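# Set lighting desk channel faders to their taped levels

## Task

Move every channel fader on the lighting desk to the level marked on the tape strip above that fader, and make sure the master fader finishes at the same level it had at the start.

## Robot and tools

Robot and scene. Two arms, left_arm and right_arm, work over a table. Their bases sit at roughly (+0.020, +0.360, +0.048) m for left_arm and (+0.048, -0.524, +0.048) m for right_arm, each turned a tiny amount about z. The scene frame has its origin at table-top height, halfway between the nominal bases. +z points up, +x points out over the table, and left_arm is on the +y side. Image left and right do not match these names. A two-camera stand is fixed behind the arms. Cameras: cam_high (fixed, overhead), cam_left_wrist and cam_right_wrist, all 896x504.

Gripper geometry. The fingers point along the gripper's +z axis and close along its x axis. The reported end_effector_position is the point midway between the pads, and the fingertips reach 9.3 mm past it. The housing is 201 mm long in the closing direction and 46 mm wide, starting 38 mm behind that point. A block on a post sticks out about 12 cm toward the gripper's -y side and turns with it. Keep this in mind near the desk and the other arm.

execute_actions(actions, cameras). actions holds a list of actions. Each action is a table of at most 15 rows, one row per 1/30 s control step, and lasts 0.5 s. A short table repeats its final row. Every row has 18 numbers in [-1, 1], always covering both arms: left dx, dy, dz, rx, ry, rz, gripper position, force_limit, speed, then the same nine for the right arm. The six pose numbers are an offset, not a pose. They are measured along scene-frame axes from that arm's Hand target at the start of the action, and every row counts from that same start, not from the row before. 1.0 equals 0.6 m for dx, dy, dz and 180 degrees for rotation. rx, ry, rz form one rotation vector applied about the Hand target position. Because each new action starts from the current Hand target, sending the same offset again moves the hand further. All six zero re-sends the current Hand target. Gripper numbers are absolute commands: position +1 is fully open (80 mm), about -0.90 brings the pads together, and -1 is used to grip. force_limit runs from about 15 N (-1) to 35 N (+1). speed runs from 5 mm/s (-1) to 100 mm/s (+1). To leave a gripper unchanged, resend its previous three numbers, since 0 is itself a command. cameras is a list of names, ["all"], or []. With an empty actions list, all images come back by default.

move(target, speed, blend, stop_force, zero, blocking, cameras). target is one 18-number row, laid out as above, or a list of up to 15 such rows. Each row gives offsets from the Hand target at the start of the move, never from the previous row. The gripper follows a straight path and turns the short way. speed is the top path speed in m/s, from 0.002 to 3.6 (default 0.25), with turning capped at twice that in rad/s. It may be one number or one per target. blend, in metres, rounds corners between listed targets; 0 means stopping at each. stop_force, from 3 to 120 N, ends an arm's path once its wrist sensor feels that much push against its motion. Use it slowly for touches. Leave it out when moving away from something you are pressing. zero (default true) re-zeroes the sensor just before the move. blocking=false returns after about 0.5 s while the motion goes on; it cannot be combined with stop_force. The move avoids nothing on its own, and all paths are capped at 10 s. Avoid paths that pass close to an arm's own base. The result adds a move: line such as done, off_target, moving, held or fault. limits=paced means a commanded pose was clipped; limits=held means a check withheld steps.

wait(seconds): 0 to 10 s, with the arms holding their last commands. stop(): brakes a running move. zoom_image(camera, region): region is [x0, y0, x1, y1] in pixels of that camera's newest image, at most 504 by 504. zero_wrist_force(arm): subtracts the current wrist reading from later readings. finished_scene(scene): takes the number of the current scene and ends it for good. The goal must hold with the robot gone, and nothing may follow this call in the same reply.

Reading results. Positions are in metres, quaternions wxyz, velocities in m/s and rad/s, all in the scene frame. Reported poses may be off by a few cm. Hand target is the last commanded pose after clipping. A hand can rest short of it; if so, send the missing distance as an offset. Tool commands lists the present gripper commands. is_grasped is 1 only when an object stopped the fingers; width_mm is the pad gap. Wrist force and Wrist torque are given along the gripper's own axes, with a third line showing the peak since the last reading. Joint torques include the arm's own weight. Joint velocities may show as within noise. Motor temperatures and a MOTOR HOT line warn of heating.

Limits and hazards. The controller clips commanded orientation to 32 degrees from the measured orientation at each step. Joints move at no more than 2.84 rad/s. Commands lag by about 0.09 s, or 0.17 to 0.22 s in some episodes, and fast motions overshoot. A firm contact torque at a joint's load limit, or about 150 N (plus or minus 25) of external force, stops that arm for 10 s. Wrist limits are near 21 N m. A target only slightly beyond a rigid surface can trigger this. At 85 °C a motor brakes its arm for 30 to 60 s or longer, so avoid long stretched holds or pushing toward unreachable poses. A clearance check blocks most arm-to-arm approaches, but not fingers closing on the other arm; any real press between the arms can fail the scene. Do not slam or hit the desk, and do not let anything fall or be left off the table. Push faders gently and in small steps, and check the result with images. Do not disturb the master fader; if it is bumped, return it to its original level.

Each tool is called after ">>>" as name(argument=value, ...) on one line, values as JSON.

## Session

>>> execute_actions(actions=[], cameras=["all"])

Scene clock: 0.00 s.
left_arm: end_effector_position=(+0.7235, +0.5157, +0.2978) width_mm=79.8 is_grasped=0 end_effector_quat_wxyz=(+0.238, -0.561, +0.793, +0.002) | right_arm: end_effector_position=(+0.1669, -0.2645, +0.1613) width_mm=80.2 is_grasped=0 end_effector_quat_wxyz=(+0.077, +0.365, +0.927, -0.043)
Joint positions: left_arm=[-0.019 -1.181 1.576 -2.35 -1.276 -2.803] | right_arm=[4.863 -1.206 -2.525 -1.132 1.479 0.892]
Joint velocities: within noise
Joint torques (N m): no reading
Motor temperatures (°C): left_arm=[31 31 32 32 34 40] | right_arm=[31 28 28 37 35 30]
Wrist force (N): no reading
Wrist torque (N m): no reading
Wrist force, peak (N): no reading
Hand target: left_arm +0.7235, +0.5157, +0.2978; +0.238, -0.561, +0.793, +0.002 | right_arm +0.1669, -0.2645, +0.1613; +0.077, +0.365, +0.927, -0.043
Tool commands: left_gripper/position=+0.996 left_gripper/force_limit=+1.0 left_gripper/speed=+1.0 right_gripper/position=+1.0 right_gripper/force_limit=+1.0 right_gripper/speed=+1.0
camera_calibration:
cam_left_wrist: T_world_to_cam=[[-0.248723, -0.895087, -0.370075, 0.752218], [-0.946816, 0.144156, 0.287678, 0.541711], [-0.204148, 0.421945, -0.883338, 0.290297], [0, 0, 0, 1]] pos_world=[0.759258, 0.472721, 0.378969]
cam_right_wrist: T_world_to_cam=[[-0.718079, 0.676103, -0.165069, 0.323471], [0.502365, 0.667686, 0.549386, 0.0202959], [0.481656, 0.311578, -0.819101, 0.231046], [0, 0, 0, 1]] pos_world=[0.110797, -0.30424, 0.231495]

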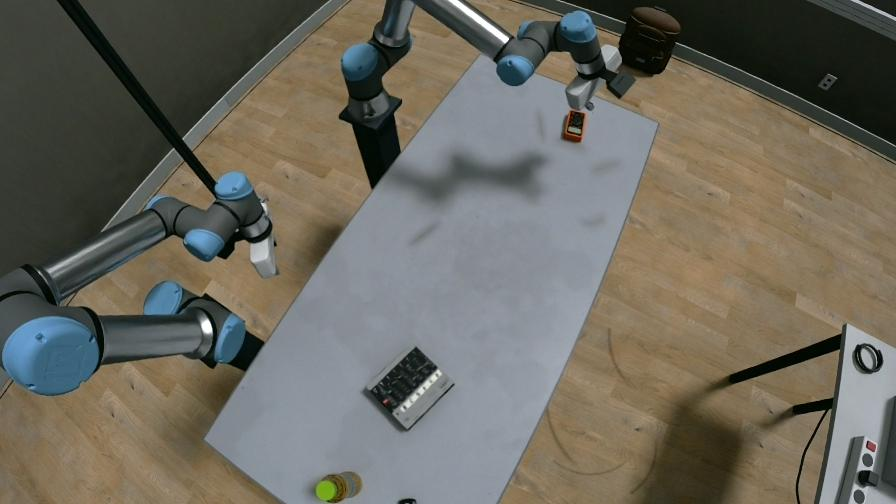

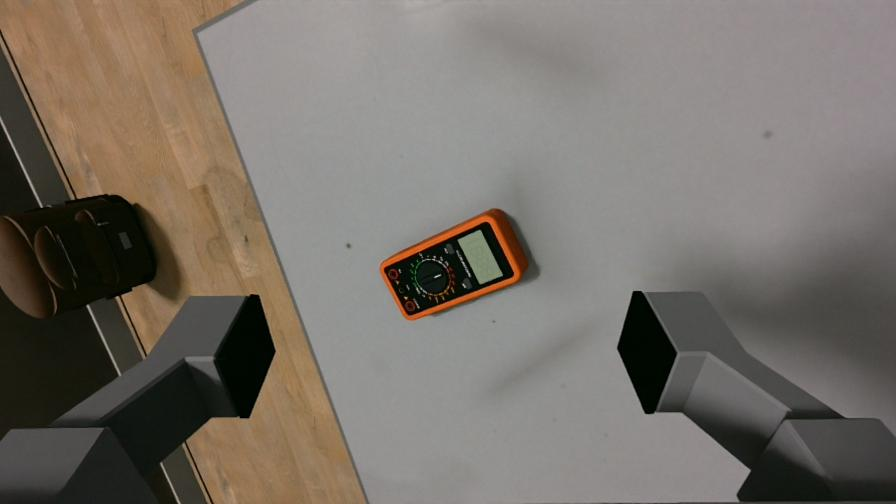

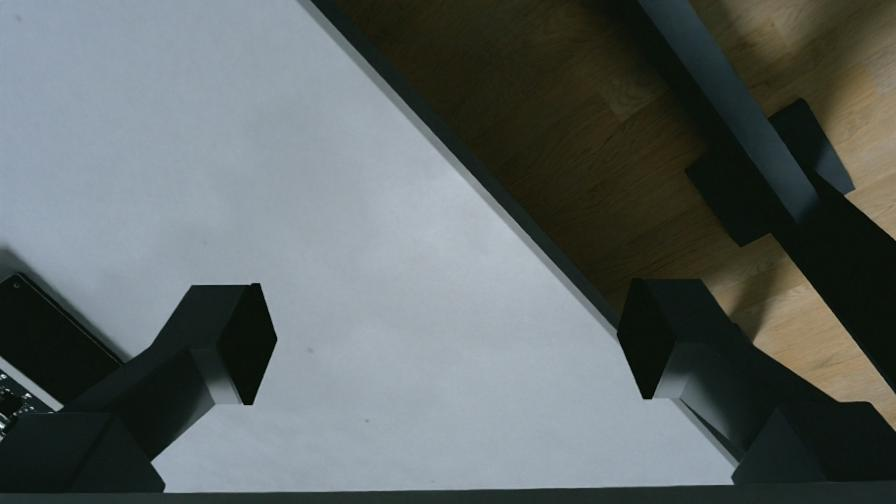

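>>> move(target=[0,0,0,0,0,0,0.996,1,1,0.7052,-0.2542,0.0978,0.0346,0.0449,0.1445,1,-1,1], speed=0.6, cameras=["cam_right_wrist"])

>>> zoom_image(camera="cam_right_wrist", region=[280, 30, 660, 330])

Scene clock: 3.37 s.
left_arm: end_effector_position=(+0.7235, +0.5157, +0.2978) width_mm=79.8 is_grasped=0 end_effector_quat_wxyz=(+0.238, -0.561, +0.793, +0.002) | right_arm: end_effector_position=(+0.5900, -0.4170, +0.2200) width_mm=80.2 is_grasped=0 end_effector_quat_wxyz=(+0.000, +0.147, +0.989, +0.000)
Joint positions: left_arm=[-0.019 -1.181 1.576 -2.35 -1.276 -2.803] | right_arm=[3.594 -1.791 -1.852 -1.069 1.571 -0.839]
Joint torques (N m): left_arm=[-1.28 -40.05 -22.29 -3.34 0.52 -0.08] | right_arm=[-14.93 25.05 31.18 0.06 1.16 -0.9]
Wrist force (N): left_arm=[0.2 0.1 0.1] | right_arm=[0.0 -0.2 -0.1]
Wrist torque (N m): left_arm=[0.01 -0.03 0.00] | right_arm=[-0.03 0.04 0.05]
Wrist force, peak (N): left_arm=[0.3 0.4 0.3] | right_arm=[-2.6 -0.9 -0.2]
Hand target: left_arm +0.7235, +0.5157, +0.2978; +0.238, -0.561, +0.793, +0.002 | right_arm +0.5900, -0.4170, +0.2200; +0.000, +0.147, +0.989, +0.000
Off the commanded pose: left_arm 0.000 m, 0 deg | right_arm 0.000 m, 0 deg.
move: done
camera_calibration:
cam_right_wrist: T_world_to_cam=[[-0.954714, 0.297387, 0.00907087, 0.683482], [0.248166, 0.779139, 0.575636, 0.0681271], [0.164119, 0.551819, -0.817656, 0.410072], [0, 0, 0, 1]] pos_world=[0.568323, -0.482625, 0.289882]
Images, in order (width x height): cam_right_wrist 896x504.

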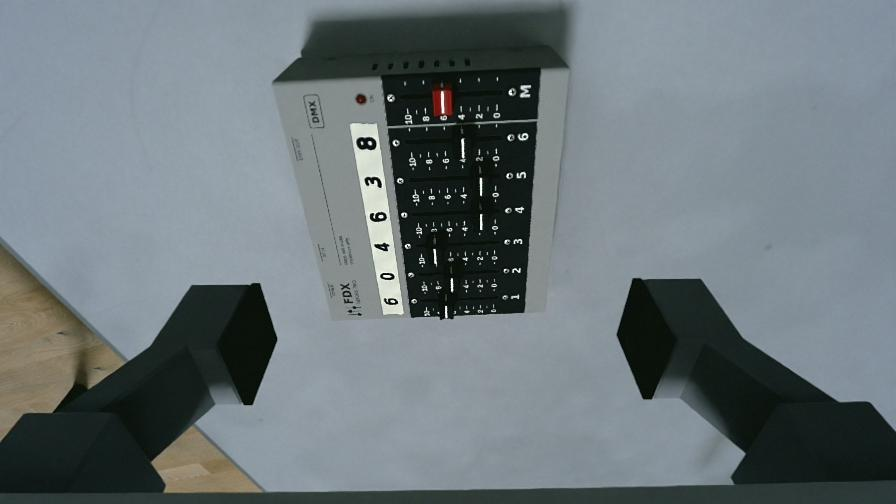

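Scaled by 1.326 from the camera's 896x504 image, which has a finer 1280x720 frame.

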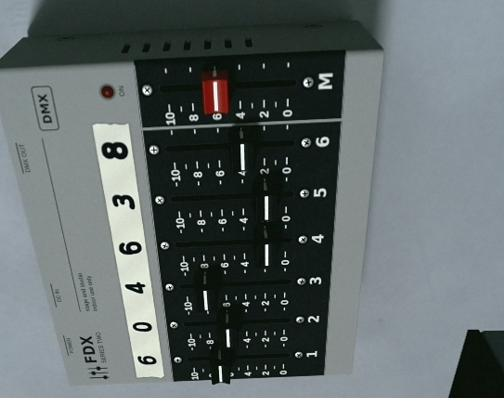

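>>> zoom_image(camera="cam_right_wrist", region=[385, 70, 545, 200])

>>> zoom_image(camera="cam_right_wrist", region=[385, 190, 545, 325])

>>> zoom_image(camera="cam_right_wrist", region=[340, 110, 420, 325])

Scaled by 3.150 from the camera's 896x504 image, which has a finer 1280x720 frame.

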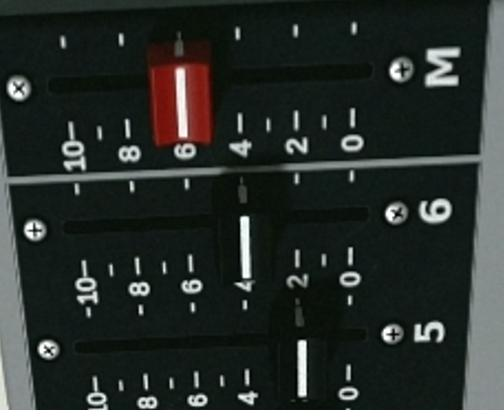

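Scaled by 3.150 from the camera's 896x504 image, which has a finer 1280x720 frame.

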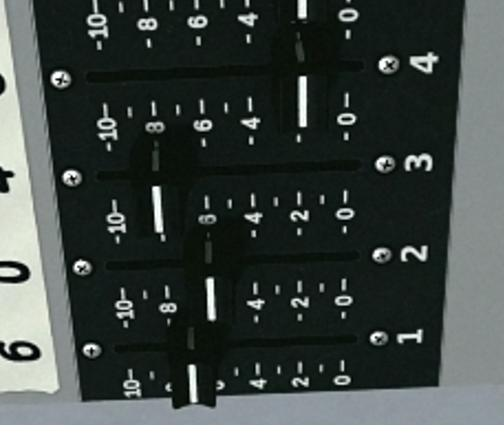

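Scaled by 2.344 from the camera's 896x504 image, which has a finer 1280x720 frame.

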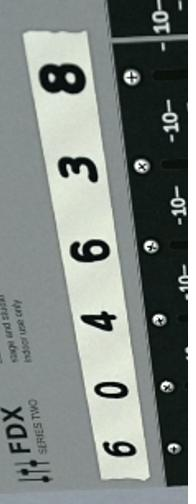

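>>> move(target=[0,0,0,0,0,0,0.996,1,1,0.0252,0.0250,-0.2233,0,0,0.0144,0.5,-1,0], speed=0.3, cameras=["cam_right_wrist"])

>>> zoom_image(camera="cam_right_wrist", region=[330, 160, 600, 360])

>>> zoom_image(camera="cam_right_wrist", region=[180, 220, 320, 360])

Scene clock: 9.03 s.
left_arm: end_effector_position=(+0.7235, +0.5157, +0.2978) width_mm=79.8 is_grasped=0 end_effector_quat_wxyz=(+0.238, -0.561, +0.793, +0.002) | right_arm: end_effector_position=(+0.6051, -0.4020, +0.0861) width_mm=59.0 is_grasped=0 end_effector_quat_wxyz=(+0.000, +0.124, +0.992, +0.000)
Joint positions: left_arm=[-0.019 -1.181 1.576 -2.35 -1.276 -2.803] | right_arm=[3.607 -2.032 -1.935 -0.745 1.571 -0.871]
Joint torques (N m): left_arm=[-1.2 -40.14 -22.42 -3.35 0.51 -0.19] | right_arm=[7.9 29.13 27.59 5.8 -0.69 -0.98]
Wrist force (N): left_arm=[0.3 -0.1 -0.1] | right_arm=[-0.2 0.4 -0.1]
Wrist torque (N m): left_arm=[-0.01 -0.03 0.00] | right_arm=[0.04 0.08 0.01]
Wrist force, peak (N): left_arm=[-0.2 0.1 0.5] | right_arm=[-0.3 -0.6 -2.0]
Hand target: left_arm +0.7235, +0.5157, +0.2978; +0.238, -0.561, +0.793, +0.002 | right_arm +0.6051, -0.4020, +0.0860; +0.000, +0.124, +0.992, +0.000
Off the commanded pose: left_arm 0.000 m, 0 deg | right_arm 0.000 m, 0 deg.
move: done
camera_calibration:
cam_right_wrist: T_world_to_cam=[[-0.967194, 0.253868, 0.00931191, 0.68471], [0.212788, 0.789574, 0.575581, 0.155254], [0.138769, 0.55868, -0.817692, 0.307963], [0, 0, 0, 1]] pos_world=[0.586475, -0.468463, 0.156082]
Images, in order (width x height): cam_right_wrist 896x504.

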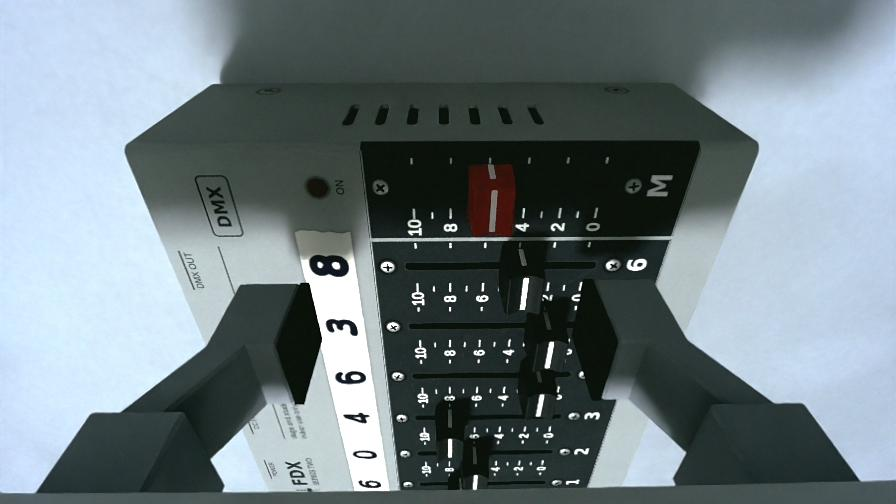

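Scaled by 1.867 from the camera's 896x504 image, which has a finer 1280x720 frame.

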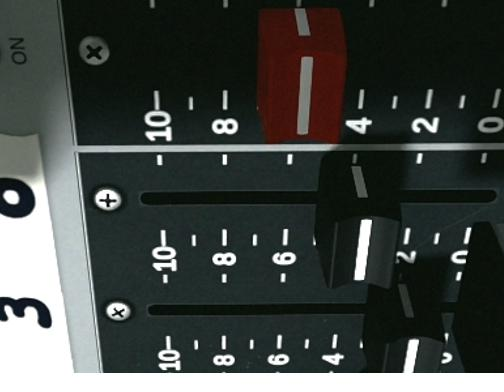

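Scaled by 3.600 from the camera's 896x504 image, which has a finer 1280x720 frame.

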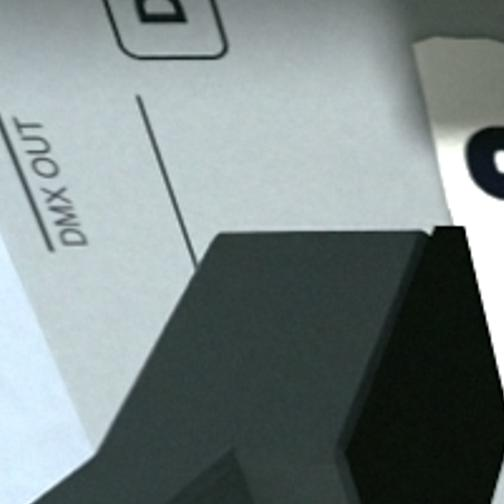

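>>> move(target=[[0,0,0,0,0,0,0.996,1,1,-0.0005,0.0032,-0.0292,0,0,0,0.5,-1,-0.2],[0,0,0,0,0,0,0.996,1,1,-0.0005,0.0032,-0.0292,0,0,0,-1,-1,-0.2]], speed=0.1, cameras=["cam_right_wrist"])

>>> zoom_image(camera="cam_right_wrist", region=[330, 190, 600, 390])

Scene clock: 12.00 s.
left_arm: end_effector_position=(+0.7235, +0.5157, +0.2978) width_mm=79.8 is_grasped=0 end_effector_quat_wxyz=(+0.238, -0.561, +0.793, +0.002) | right_arm: end_effector_position=(+0.6048, -0.4001, +0.0685) width_mm=9.7 is_grasped=1 end_effector_quat_wxyz=(+0.000, +0.124, +0.992, +0.000)
Joint positions: left_arm=[-0.019 -1.181 1.576 -2.35 -1.276 -2.803] | right_arm=[3.611 -2.066 -1.944 -0.703 1.571 -0.868]
Joint torques (N m): left_arm=[-1.51 -40.51 -23.1 -3.49 0.48 -0.09] | right_arm=[14.74 31.98 14.14 5.44 0.12 1.33]
Wrist force (N): left_arm=[0.2 0.0 -0.1] | right_arm=[0.5 -0.3 -0.3]
Wrist torque (N m): left_arm=[0.01 -0.02 0.00] | right_arm=[0.03 0.08 0.02]
Wrist force, peak (N): left_arm=[-0.3 0.4 -0.1] | right_arm=[0.6 -0.5 -0.2]
Hand target: left_arm +0.7235, +0.5157, +0.2978; +0.238, -0.561, +0.793, +0.002 | right_arm +0.6048, -0.4001, +0.0685; +0.000, +0.124, +0.992, +0.000
Off the commanded pose: left_arm 0.000 m, 0 deg | right_arm 0.000 m, 0 deg.
move: done
camera_calibration:
cam_right_wrist: T_world_to_cam=[[-0.967194, 0.253867, 0.00931129, 0.684102], [0.212787, 0.789575, 0.575581, 0.164006], [0.138769, 0.55868, -0.817692, 0.29247], [0, 0, 0, 1]] pos_world=[0.586175, -0.466563, 0.138382]
Images, in order (width x height): cam_right_wrist 896x504.

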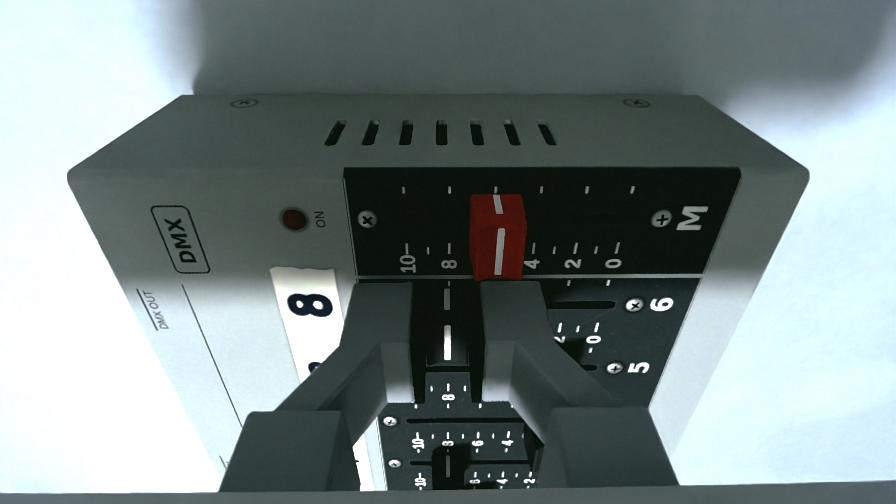

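Scaled by 1.867 from the camera's 896x504 image, which has a finer 1280x720 frame.

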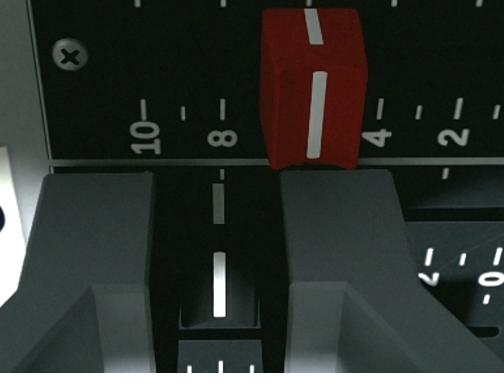

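>>> move(target=[[0,0,0,0,0,0,0.996,1,1,0,0,0,0,0,0,-0.14,-1,0.2],[0,0,0,0,0,0,0.996,1,1,0,0,0.025,0,0,0,-0.14,-1,0.2],[0,0,0,0,0,0,0.996,1,1,-0.02785,0.04458,0.025,0,0,0,-0.14,-1,0.2],[0,0,0,0,0,0,0.996,1,1,-0.02785,0.04458,0,0,0,0,-0.14,-1,0.2],[0,0,0,0,0,0,0.996,1,1,-0.02785,0.04458,0,0,0,0,-1,-1,-0.2]], speed=0.15, blend=[0, 0.007, 0.007, 0, 0], cameras=["cam_right_wrist"])

>>> zoom_image(camera="cam_right_wrist", region=[330, 190, 600, 390])

Scene clock: 15.20 s.
left_arm: end_effector_position=(+0.7235, +0.5157, +0.2978) width_mm=79.8 is_grasped=0 end_effector_quat_wxyz=(+0.238, -0.561, +0.793, +0.002) | right_arm: end_effector_position=(+0.5881, -0.3733, +0.0685) width_mm=9.7 is_grasped=1 end_effector_quat_wxyz=(+0.000, +0.124, +0.992, +0.000)
Joint positions: left_arm=[-0.019 -1.181 1.576 -2.35 -1.276 -2.803] | right_arm=[3.668 -2.049 -1.973 -0.69 1.571 -0.811]
Joint torques (N m): left_arm=[-2.21 -40.22 -22.41 -3.43 0.53 -0.06] | right_arm=[13.75 30.57 11.49 5.4 -0.73 1.56]
Wrist force (N): left_arm=[0.2 0.1 0.1] | right_arm=[0.1 -0.1 -0.3]
Wrist torque (N m): left_arm=[0.01 -0.02 0.00] | right_arm=[0.05 0.09 -0.04]
Wrist force, peak (N): left_arm=[-0.5 0.0 0.5] | right_arm=[0.6 1.2 -0.8]
Hand target: left_arm +0.7235, +0.5157, +0.2978; +0.238, -0.561, +0.793, +0.002 | right_arm +0.5881, -0.3733, +0.0685; +0.000, +0.124, +0.992, +0.000
Off the commanded pose: left_arm 0.000 m, 0 deg | right_arm 0.000 m, 0 deg.
move: done
camera_calibration:
cam_right_wrist: T_world_to_cam=[[-0.967194, 0.253867, 0.00931129, 0.661172], [0.212787, 0.789575, 0.575581, 0.146478], [0.138769, 0.55868, -0.817692, 0.279871], [0, 0, 0, 1]] pos_world=[0.569475, -0.439863, 0.138382]
Images, in order (width x height): cam_right_wrist 896x504.

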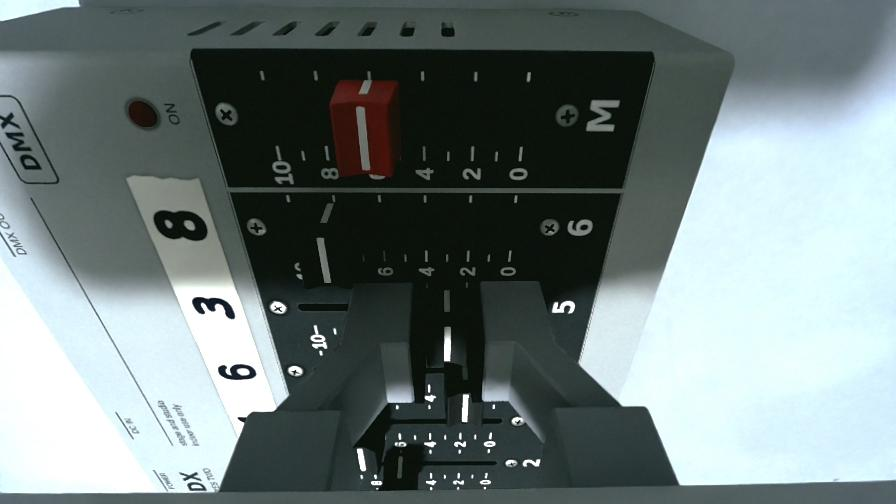

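Scaled by 1.867 from the camera's 896x504 image, which has a finer 1280x720 frame.

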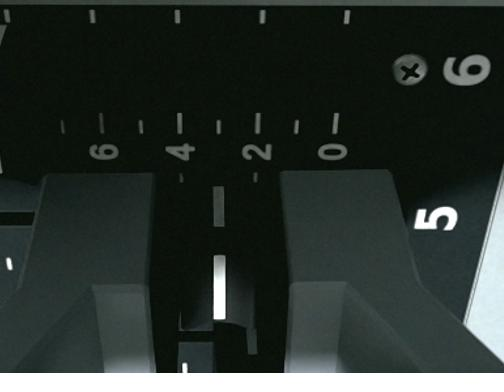

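>>> move(target=[[0,0,0,0,0,0,0.996,1,1,0,0,0,0,0,0,0.4775,-1,0.6],[0,0,0,0,0,0,0.996,1,1,0,0,0.025,0,0,0,0.4775,-1,0.6],[0,0,0,0,0,0,0.996,1,1,0.03086,0.02998,0.025,0,0,0,0.4775,-1,0.6],[0,0,0,0,0,0,0.996,1,1,0.03086,0.02998,0,0,0,0,0.4775,-1,0.6],[0,0,0,0,0,0,0.996,1,1,0.03086,0.02998,0,0,0,0,-1,-1,0],[0,0,0,0,0,0,0.996,1,1,0.03086,0.02998,0,0,0,0,0.4775,-1,0.6],[0,0,0,0,0,0,0.996,1,1,0.03086,0.02998,0.025,0,0,0,0.4775,-1,0.6],[0,0,0,0,0,0,0.996,1,1,0.02537,0.06922,0.025,0,0,0,0.4775,-1,0.6],[0,0,0,0,0,0,0.996,1,1,0.02537,0.06922,0,0,0,0,0.4775,-1,0.6],[0,0,0,0,0,0,0.996,1,1,0.02537,0.06922,0,0,0,0,-1,-1,0]], speed=0.15, blend=[0, 0.007, 0.007, 0, 0, 0, 0.007, 0.007, 0, 0], cameras=["cam_right_wrist"])

>>> zoom_image(camera="cam_right_wrist", region=[330, 190, 600, 390])

>>> zoom_image(camera="cam_right_wrist", region=[340, 80, 620, 280])

Scene clock: 22.47 s.
left_arm: end_effector_position=(+0.7235, +0.5157, +0.2978) width_mm=79.8 is_grasped=0 end_effector_quat_wxyz=(+0.238, -0.561, +0.793, +0.002) | right_arm: end_effector_position=(+0.6033, -0.3318, +0.0685) width_mm=9.7 is_grasped=1 end_effector_quat_wxyz=(+0.000, +0.124, +0.992, +0.000)
Joint positions: left_arm=[-0.019 -1.181 1.576 -2.35 -1.276 -2.803] | right_arm=[3.718 -2.095 -1.892 -0.726 1.571 -0.761]
Joint torques (N m): left_arm=[-2.24 -40.05 -23.4 -3.5 0.52 -0.11] | right_arm=[14.46 31.94 12.35 4.58 -0.87 1.72]
Wrist force (N): left_arm=[0.0 -0.1 0.0] | right_arm=[-0.8 0.6 0.0]
Wrist torque (N m): left_arm=[-0.01 0.00 0.00] | right_arm=[0.01 0.10 -0.03]
Wrist force, peak (N): left_arm=[0.1 0.5 0.4] | right_arm=[-0.4 0.8 -1.0]
Hand target: left_arm +0.7235, +0.5157, +0.2978; +0.238, -0.561, +0.793, +0.002 | right_arm +0.6033, -0.3318, +0.0685; +0.000, +0.124, +0.992, +0.000
Off the commanded pose: left_arm 0.000 m, 0 deg | right_arm 0.000 m, 0 deg.
move: done
camera_calibration:
cam_right_wrist: T_world_to_cam=[[-0.967194, 0.253867, 0.00931129, 0.665312], [0.212787, 0.789575, 0.575581, 0.110397], [0.138769, 0.55868, -0.817692, 0.254521], [0, 0, 0, 1]] pos_world=[0.584675, -0.398263, 0.138382]
Images, in order (width x height): cam_right_wrist 896x504.

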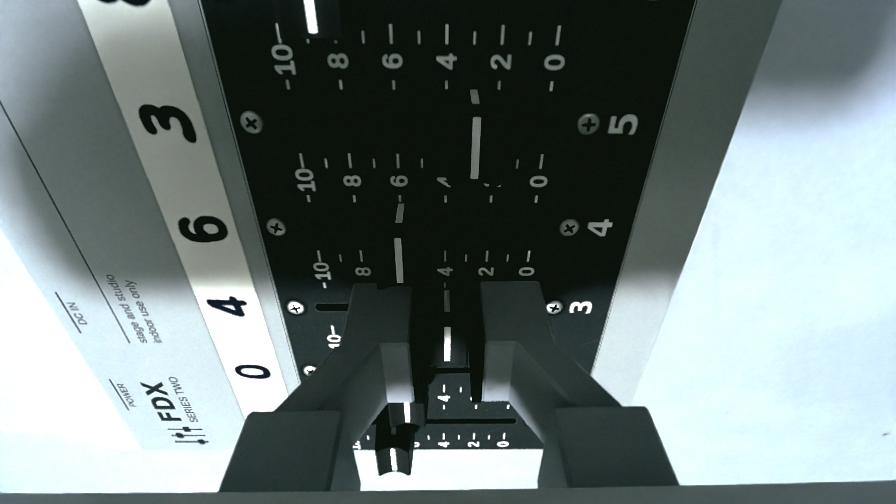

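Scaled by 1.867 from the camera's 896x504 image, which has a finer 1280x720 frame.

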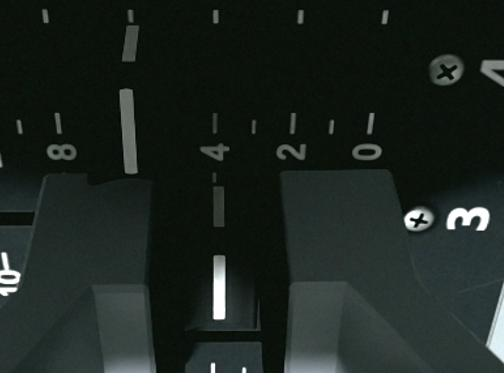

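Scaled by 1.800 from the camera's 896x504 image, which has a finer 1280x720 frame.

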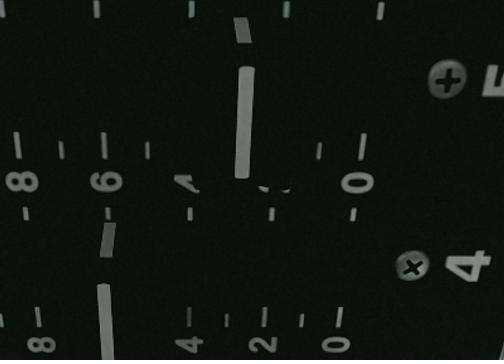

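>>> move(target=[[0,0,0,0,0,0,0.996,1,1,0.00073,-0.00019,0,0,0,0,-1,-1,0],[0,0,0,0,0,0,0.996,1,1,0.00073,-0.00019,0,0,0,0,0.9525,-1,0.8],[0,0,0,0,0,0,0.996,1,1,0.00073,-0.00019,0.025,0,0,0,0.9525,-1,0.8],[0,0,0,0,0,0,0.996,1,1,-0.01921,0.04274,0.025,0,0,0,0.9525,-1,0.8],[0,0,0,0,0,0,0.996,1,1,-0.01921,0.04274,0,0,0,0,0.9525,-1,0.8],[0,0,0,0,0,0,0.996,1,1,-0.01921,0.04274,0,0,0,0,-1,-1,0.2],[0,0,0,0,0,0,0.996,1,1,-0.01921,0.04274,0,0,0,0,-0.14,-1,0.6],[0,0,0,0,0,0,0.996,1,1,-0.01921,0.04274,0.025,0,0,0,-0.14,-1,0.6],[0,0,0,0,0,0,0.996,1,1,0.03434,0.06692,0.025,0,0,0,-0.14,-1,0.6],[0,0,0,0,0,0,0.996,1,1,0.03434,0.06692,0,0,0,0,-0.14,-1,0.6],[0,0,0,0,0,0,0.996,1,1,0.03434,0.06692,0,0,0,0,-1,-1,0]], speed=0.18, blend=[0, 0, 0.007, 0.007, 0, 0, 0, 0.007, 0.007, 0, 0], cameras=["cam_right_wrist"])

>>> zoom_image(camera="cam_right_wrist", region=[330, 190, 600, 390])

>>> zoom_image(camera="cam_right_wrist", region=[300, 20, 620, 290])

Scene clock: 30.30 s.
left_arm: end_effector_position=(+0.7235, +0.5157, +0.2978) width_mm=79.8 is_grasped=0 end_effector_quat_wxyz=(+0.238, -0.561, +0.793, +0.002) | right_arm: end_effector_position=(+0.6240, -0.2916, +0.0685) width_mm=9.7 is_grasped=1 end_effector_quat_wxyz=(+0.000, +0.124, +0.992, +0.000)
Joint positions: left_arm=[-0.019 -1.181 1.576 -2.35 -1.276 -2.803] | right_arm=[3.756 -2.152 -1.788 -0.773 1.571 -0.723]
Joint torques (N m): left_arm=[-3.12 -39.6 -23.14 -3.6 0.41 -0.16] | right_arm=[-14.15 36.6 27.94 4.94 0.61 -1.08]
Wrist force (N): left_arm=[0.1 0.1 0.2] | right_arm=[-0.8 1.3 0.2]
Wrist torque (N m): left_arm=[0.01 -0.01 0.00] | right_arm=[0.06 0.10 0.06]
Wrist force, peak (N): left_arm=[0.1 0.6 0.4] | right_arm=[-3.7 2.1 1.2]
Hand target: left_arm +0.7235, +0.5157, +0.2978; +0.238, -0.561, +0.793, +0.002 | right_arm +0.6239, -0.2916, +0.0685; +0.000, +0.124, +0.992, +0.000
Off the commanded pose: left_arm 0.000 m, 0 deg | right_arm 0.000 m, 0 deg.
move: done
camera_calibration:
cam_right_wrist: T_world_to_cam=[[-0.967194, 0.253867, 0.00931129, 0.675056], [0.212787, 0.789575, 0.575581, 0.074352], [0.138769, 0.55868, -0.817692, 0.229259], [0, 0, 0, 1]] pos_world=[0.605275, -0.358163, 0.138382]
Images, in order (width x height): cam_right_wrist 896x504.

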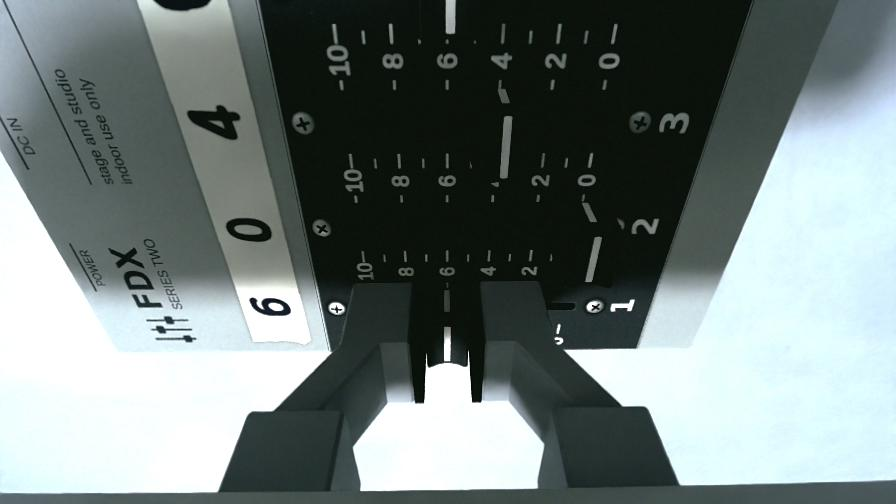

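Scaled by 1.867 from the camera's 896x504 image, which has a finer 1280x720 frame.

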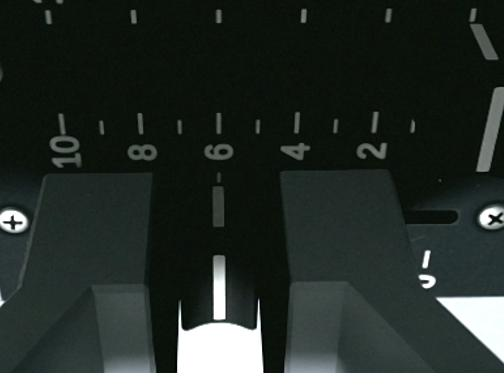

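Scaled by 1.575 from the camera's 896x504 image, which has a finer 1280x720 frame.

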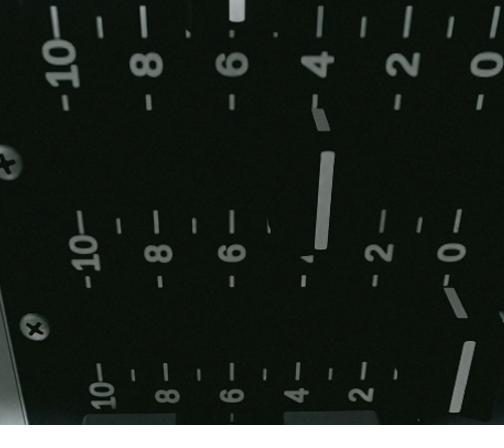

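>>> move(target=[[0,0,0,0,0,0,0.996,1,1,0,0,0,0,0,0,-0.14,-1,0.6],[0,0,0,0,0,0,0.996,1,1,0,0,0.025,0,0,0,-0.14,-1,0.6],[0,0,0,0,0,0,0.996,1,1,-0.02838,-0.10628,0.0292,0,0,0,-0.14,-1,0.6]], speed=0.22, blend=[0, 0.008, 0], cameras=["cam_right_wrist"])

>>> zoom_image(camera="cam_right_wrist", region=[300, 40, 620, 290])

>>> zoom_image(camera="cam_right_wrist", region=[380, 210, 560, 330])

>>> zoom_image(camera="cam_right_wrist", region=[340, 290, 560, 450])

Scene clock: 32.70 s.
left_arm: end_effector_position=(+0.7235, +0.5157, +0.2978) width_mm=79.8 is_grasped=0 end_effector_quat_wxyz=(+0.238, -0.561, +0.793, +0.002) | right_arm: end_effector_position=(+0.6070, -0.3552, +0.0860) width_mm=32.1 is_grasped=0 end_effector_quat_wxyz=(+0.000, +0.124, +0.992, +0.000)
Joint positions: left_arm=[-0.019 -1.181 1.576 -2.35 -1.276 -2.803] | right_arm=[3.679 -2.056 -1.894 -0.762 1.571 -0.799]
Joint torques (N m): left_arm=[-3.22 -39.86 -23.75 -3.62 0.43 -0.08] | right_arm=[-13.79 49.83 9.52 5.71 0.55 -1.05]
Wrist force (N): left_arm=[-0.2 0.0 0.0] | right_arm=[0.0 0.0 -0.1]
Wrist torque (N m): left_arm=[0.00 0.02 0.00] | right_arm=[0.01 0.07 0.01]
Wrist force, peak (N): left_arm=[-0.1 0.5 0.0] | right_arm=[-0.5 1.7 -0.9]
Hand target: left_arm +0.7235, +0.5157, +0.2978; +0.238, -0.561, +0.793, +0.002 | right_arm +0.6069, -0.3554, +0.0860; +0.000, +0.124, +0.992, +0.000
Off the commanded pose: left_arm 0.000 m, 0 deg | right_arm 0.000 m, 0 deg.
move: done; blend cut to 0.0075 m at target 2
camera_calibration:
cam_right_wrist: T_world_to_cam=[[-0.967194, 0.253868, 0.00931191, 0.674597], [0.212788, 0.789574, 0.575581, 0.118113], [0.138769, 0.55868, -0.817692, 0.28146], [0, 0, 0, 1]] pos_world=[0.588275, -0.421763, 0.155882]
Images, in order (width x height): cam_right_wrist 896x504.

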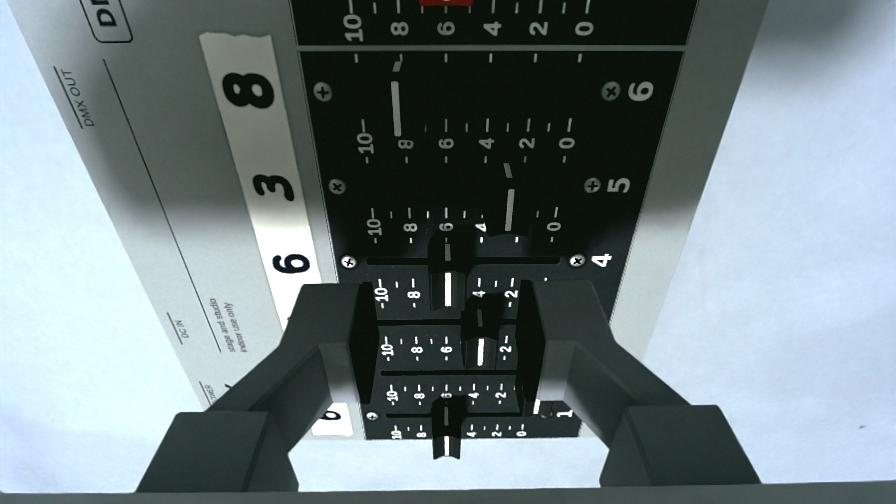

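Scaled by 1.575 from the camera's 896x504 image, which has a finer 1280x720 frame.

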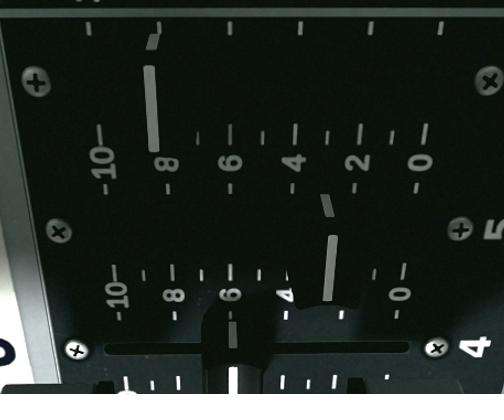

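Scaled by 2.800 from the camera's 896x504 image, which has a finer 1280x720 frame.

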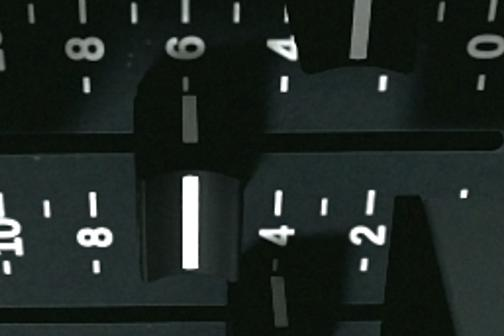

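Scaled by 2.291 from the camera's 896x504 image, which has a finer 1280x720 frame.

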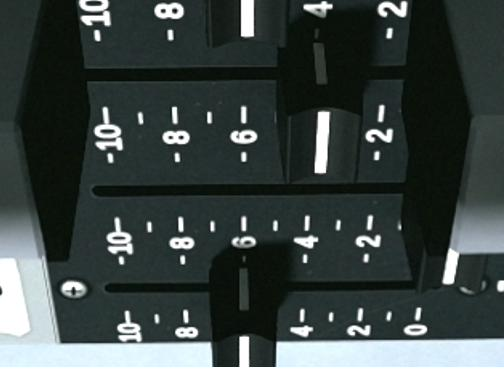

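>>> finished_scene(scene=2)

The scene is finished: the task was done.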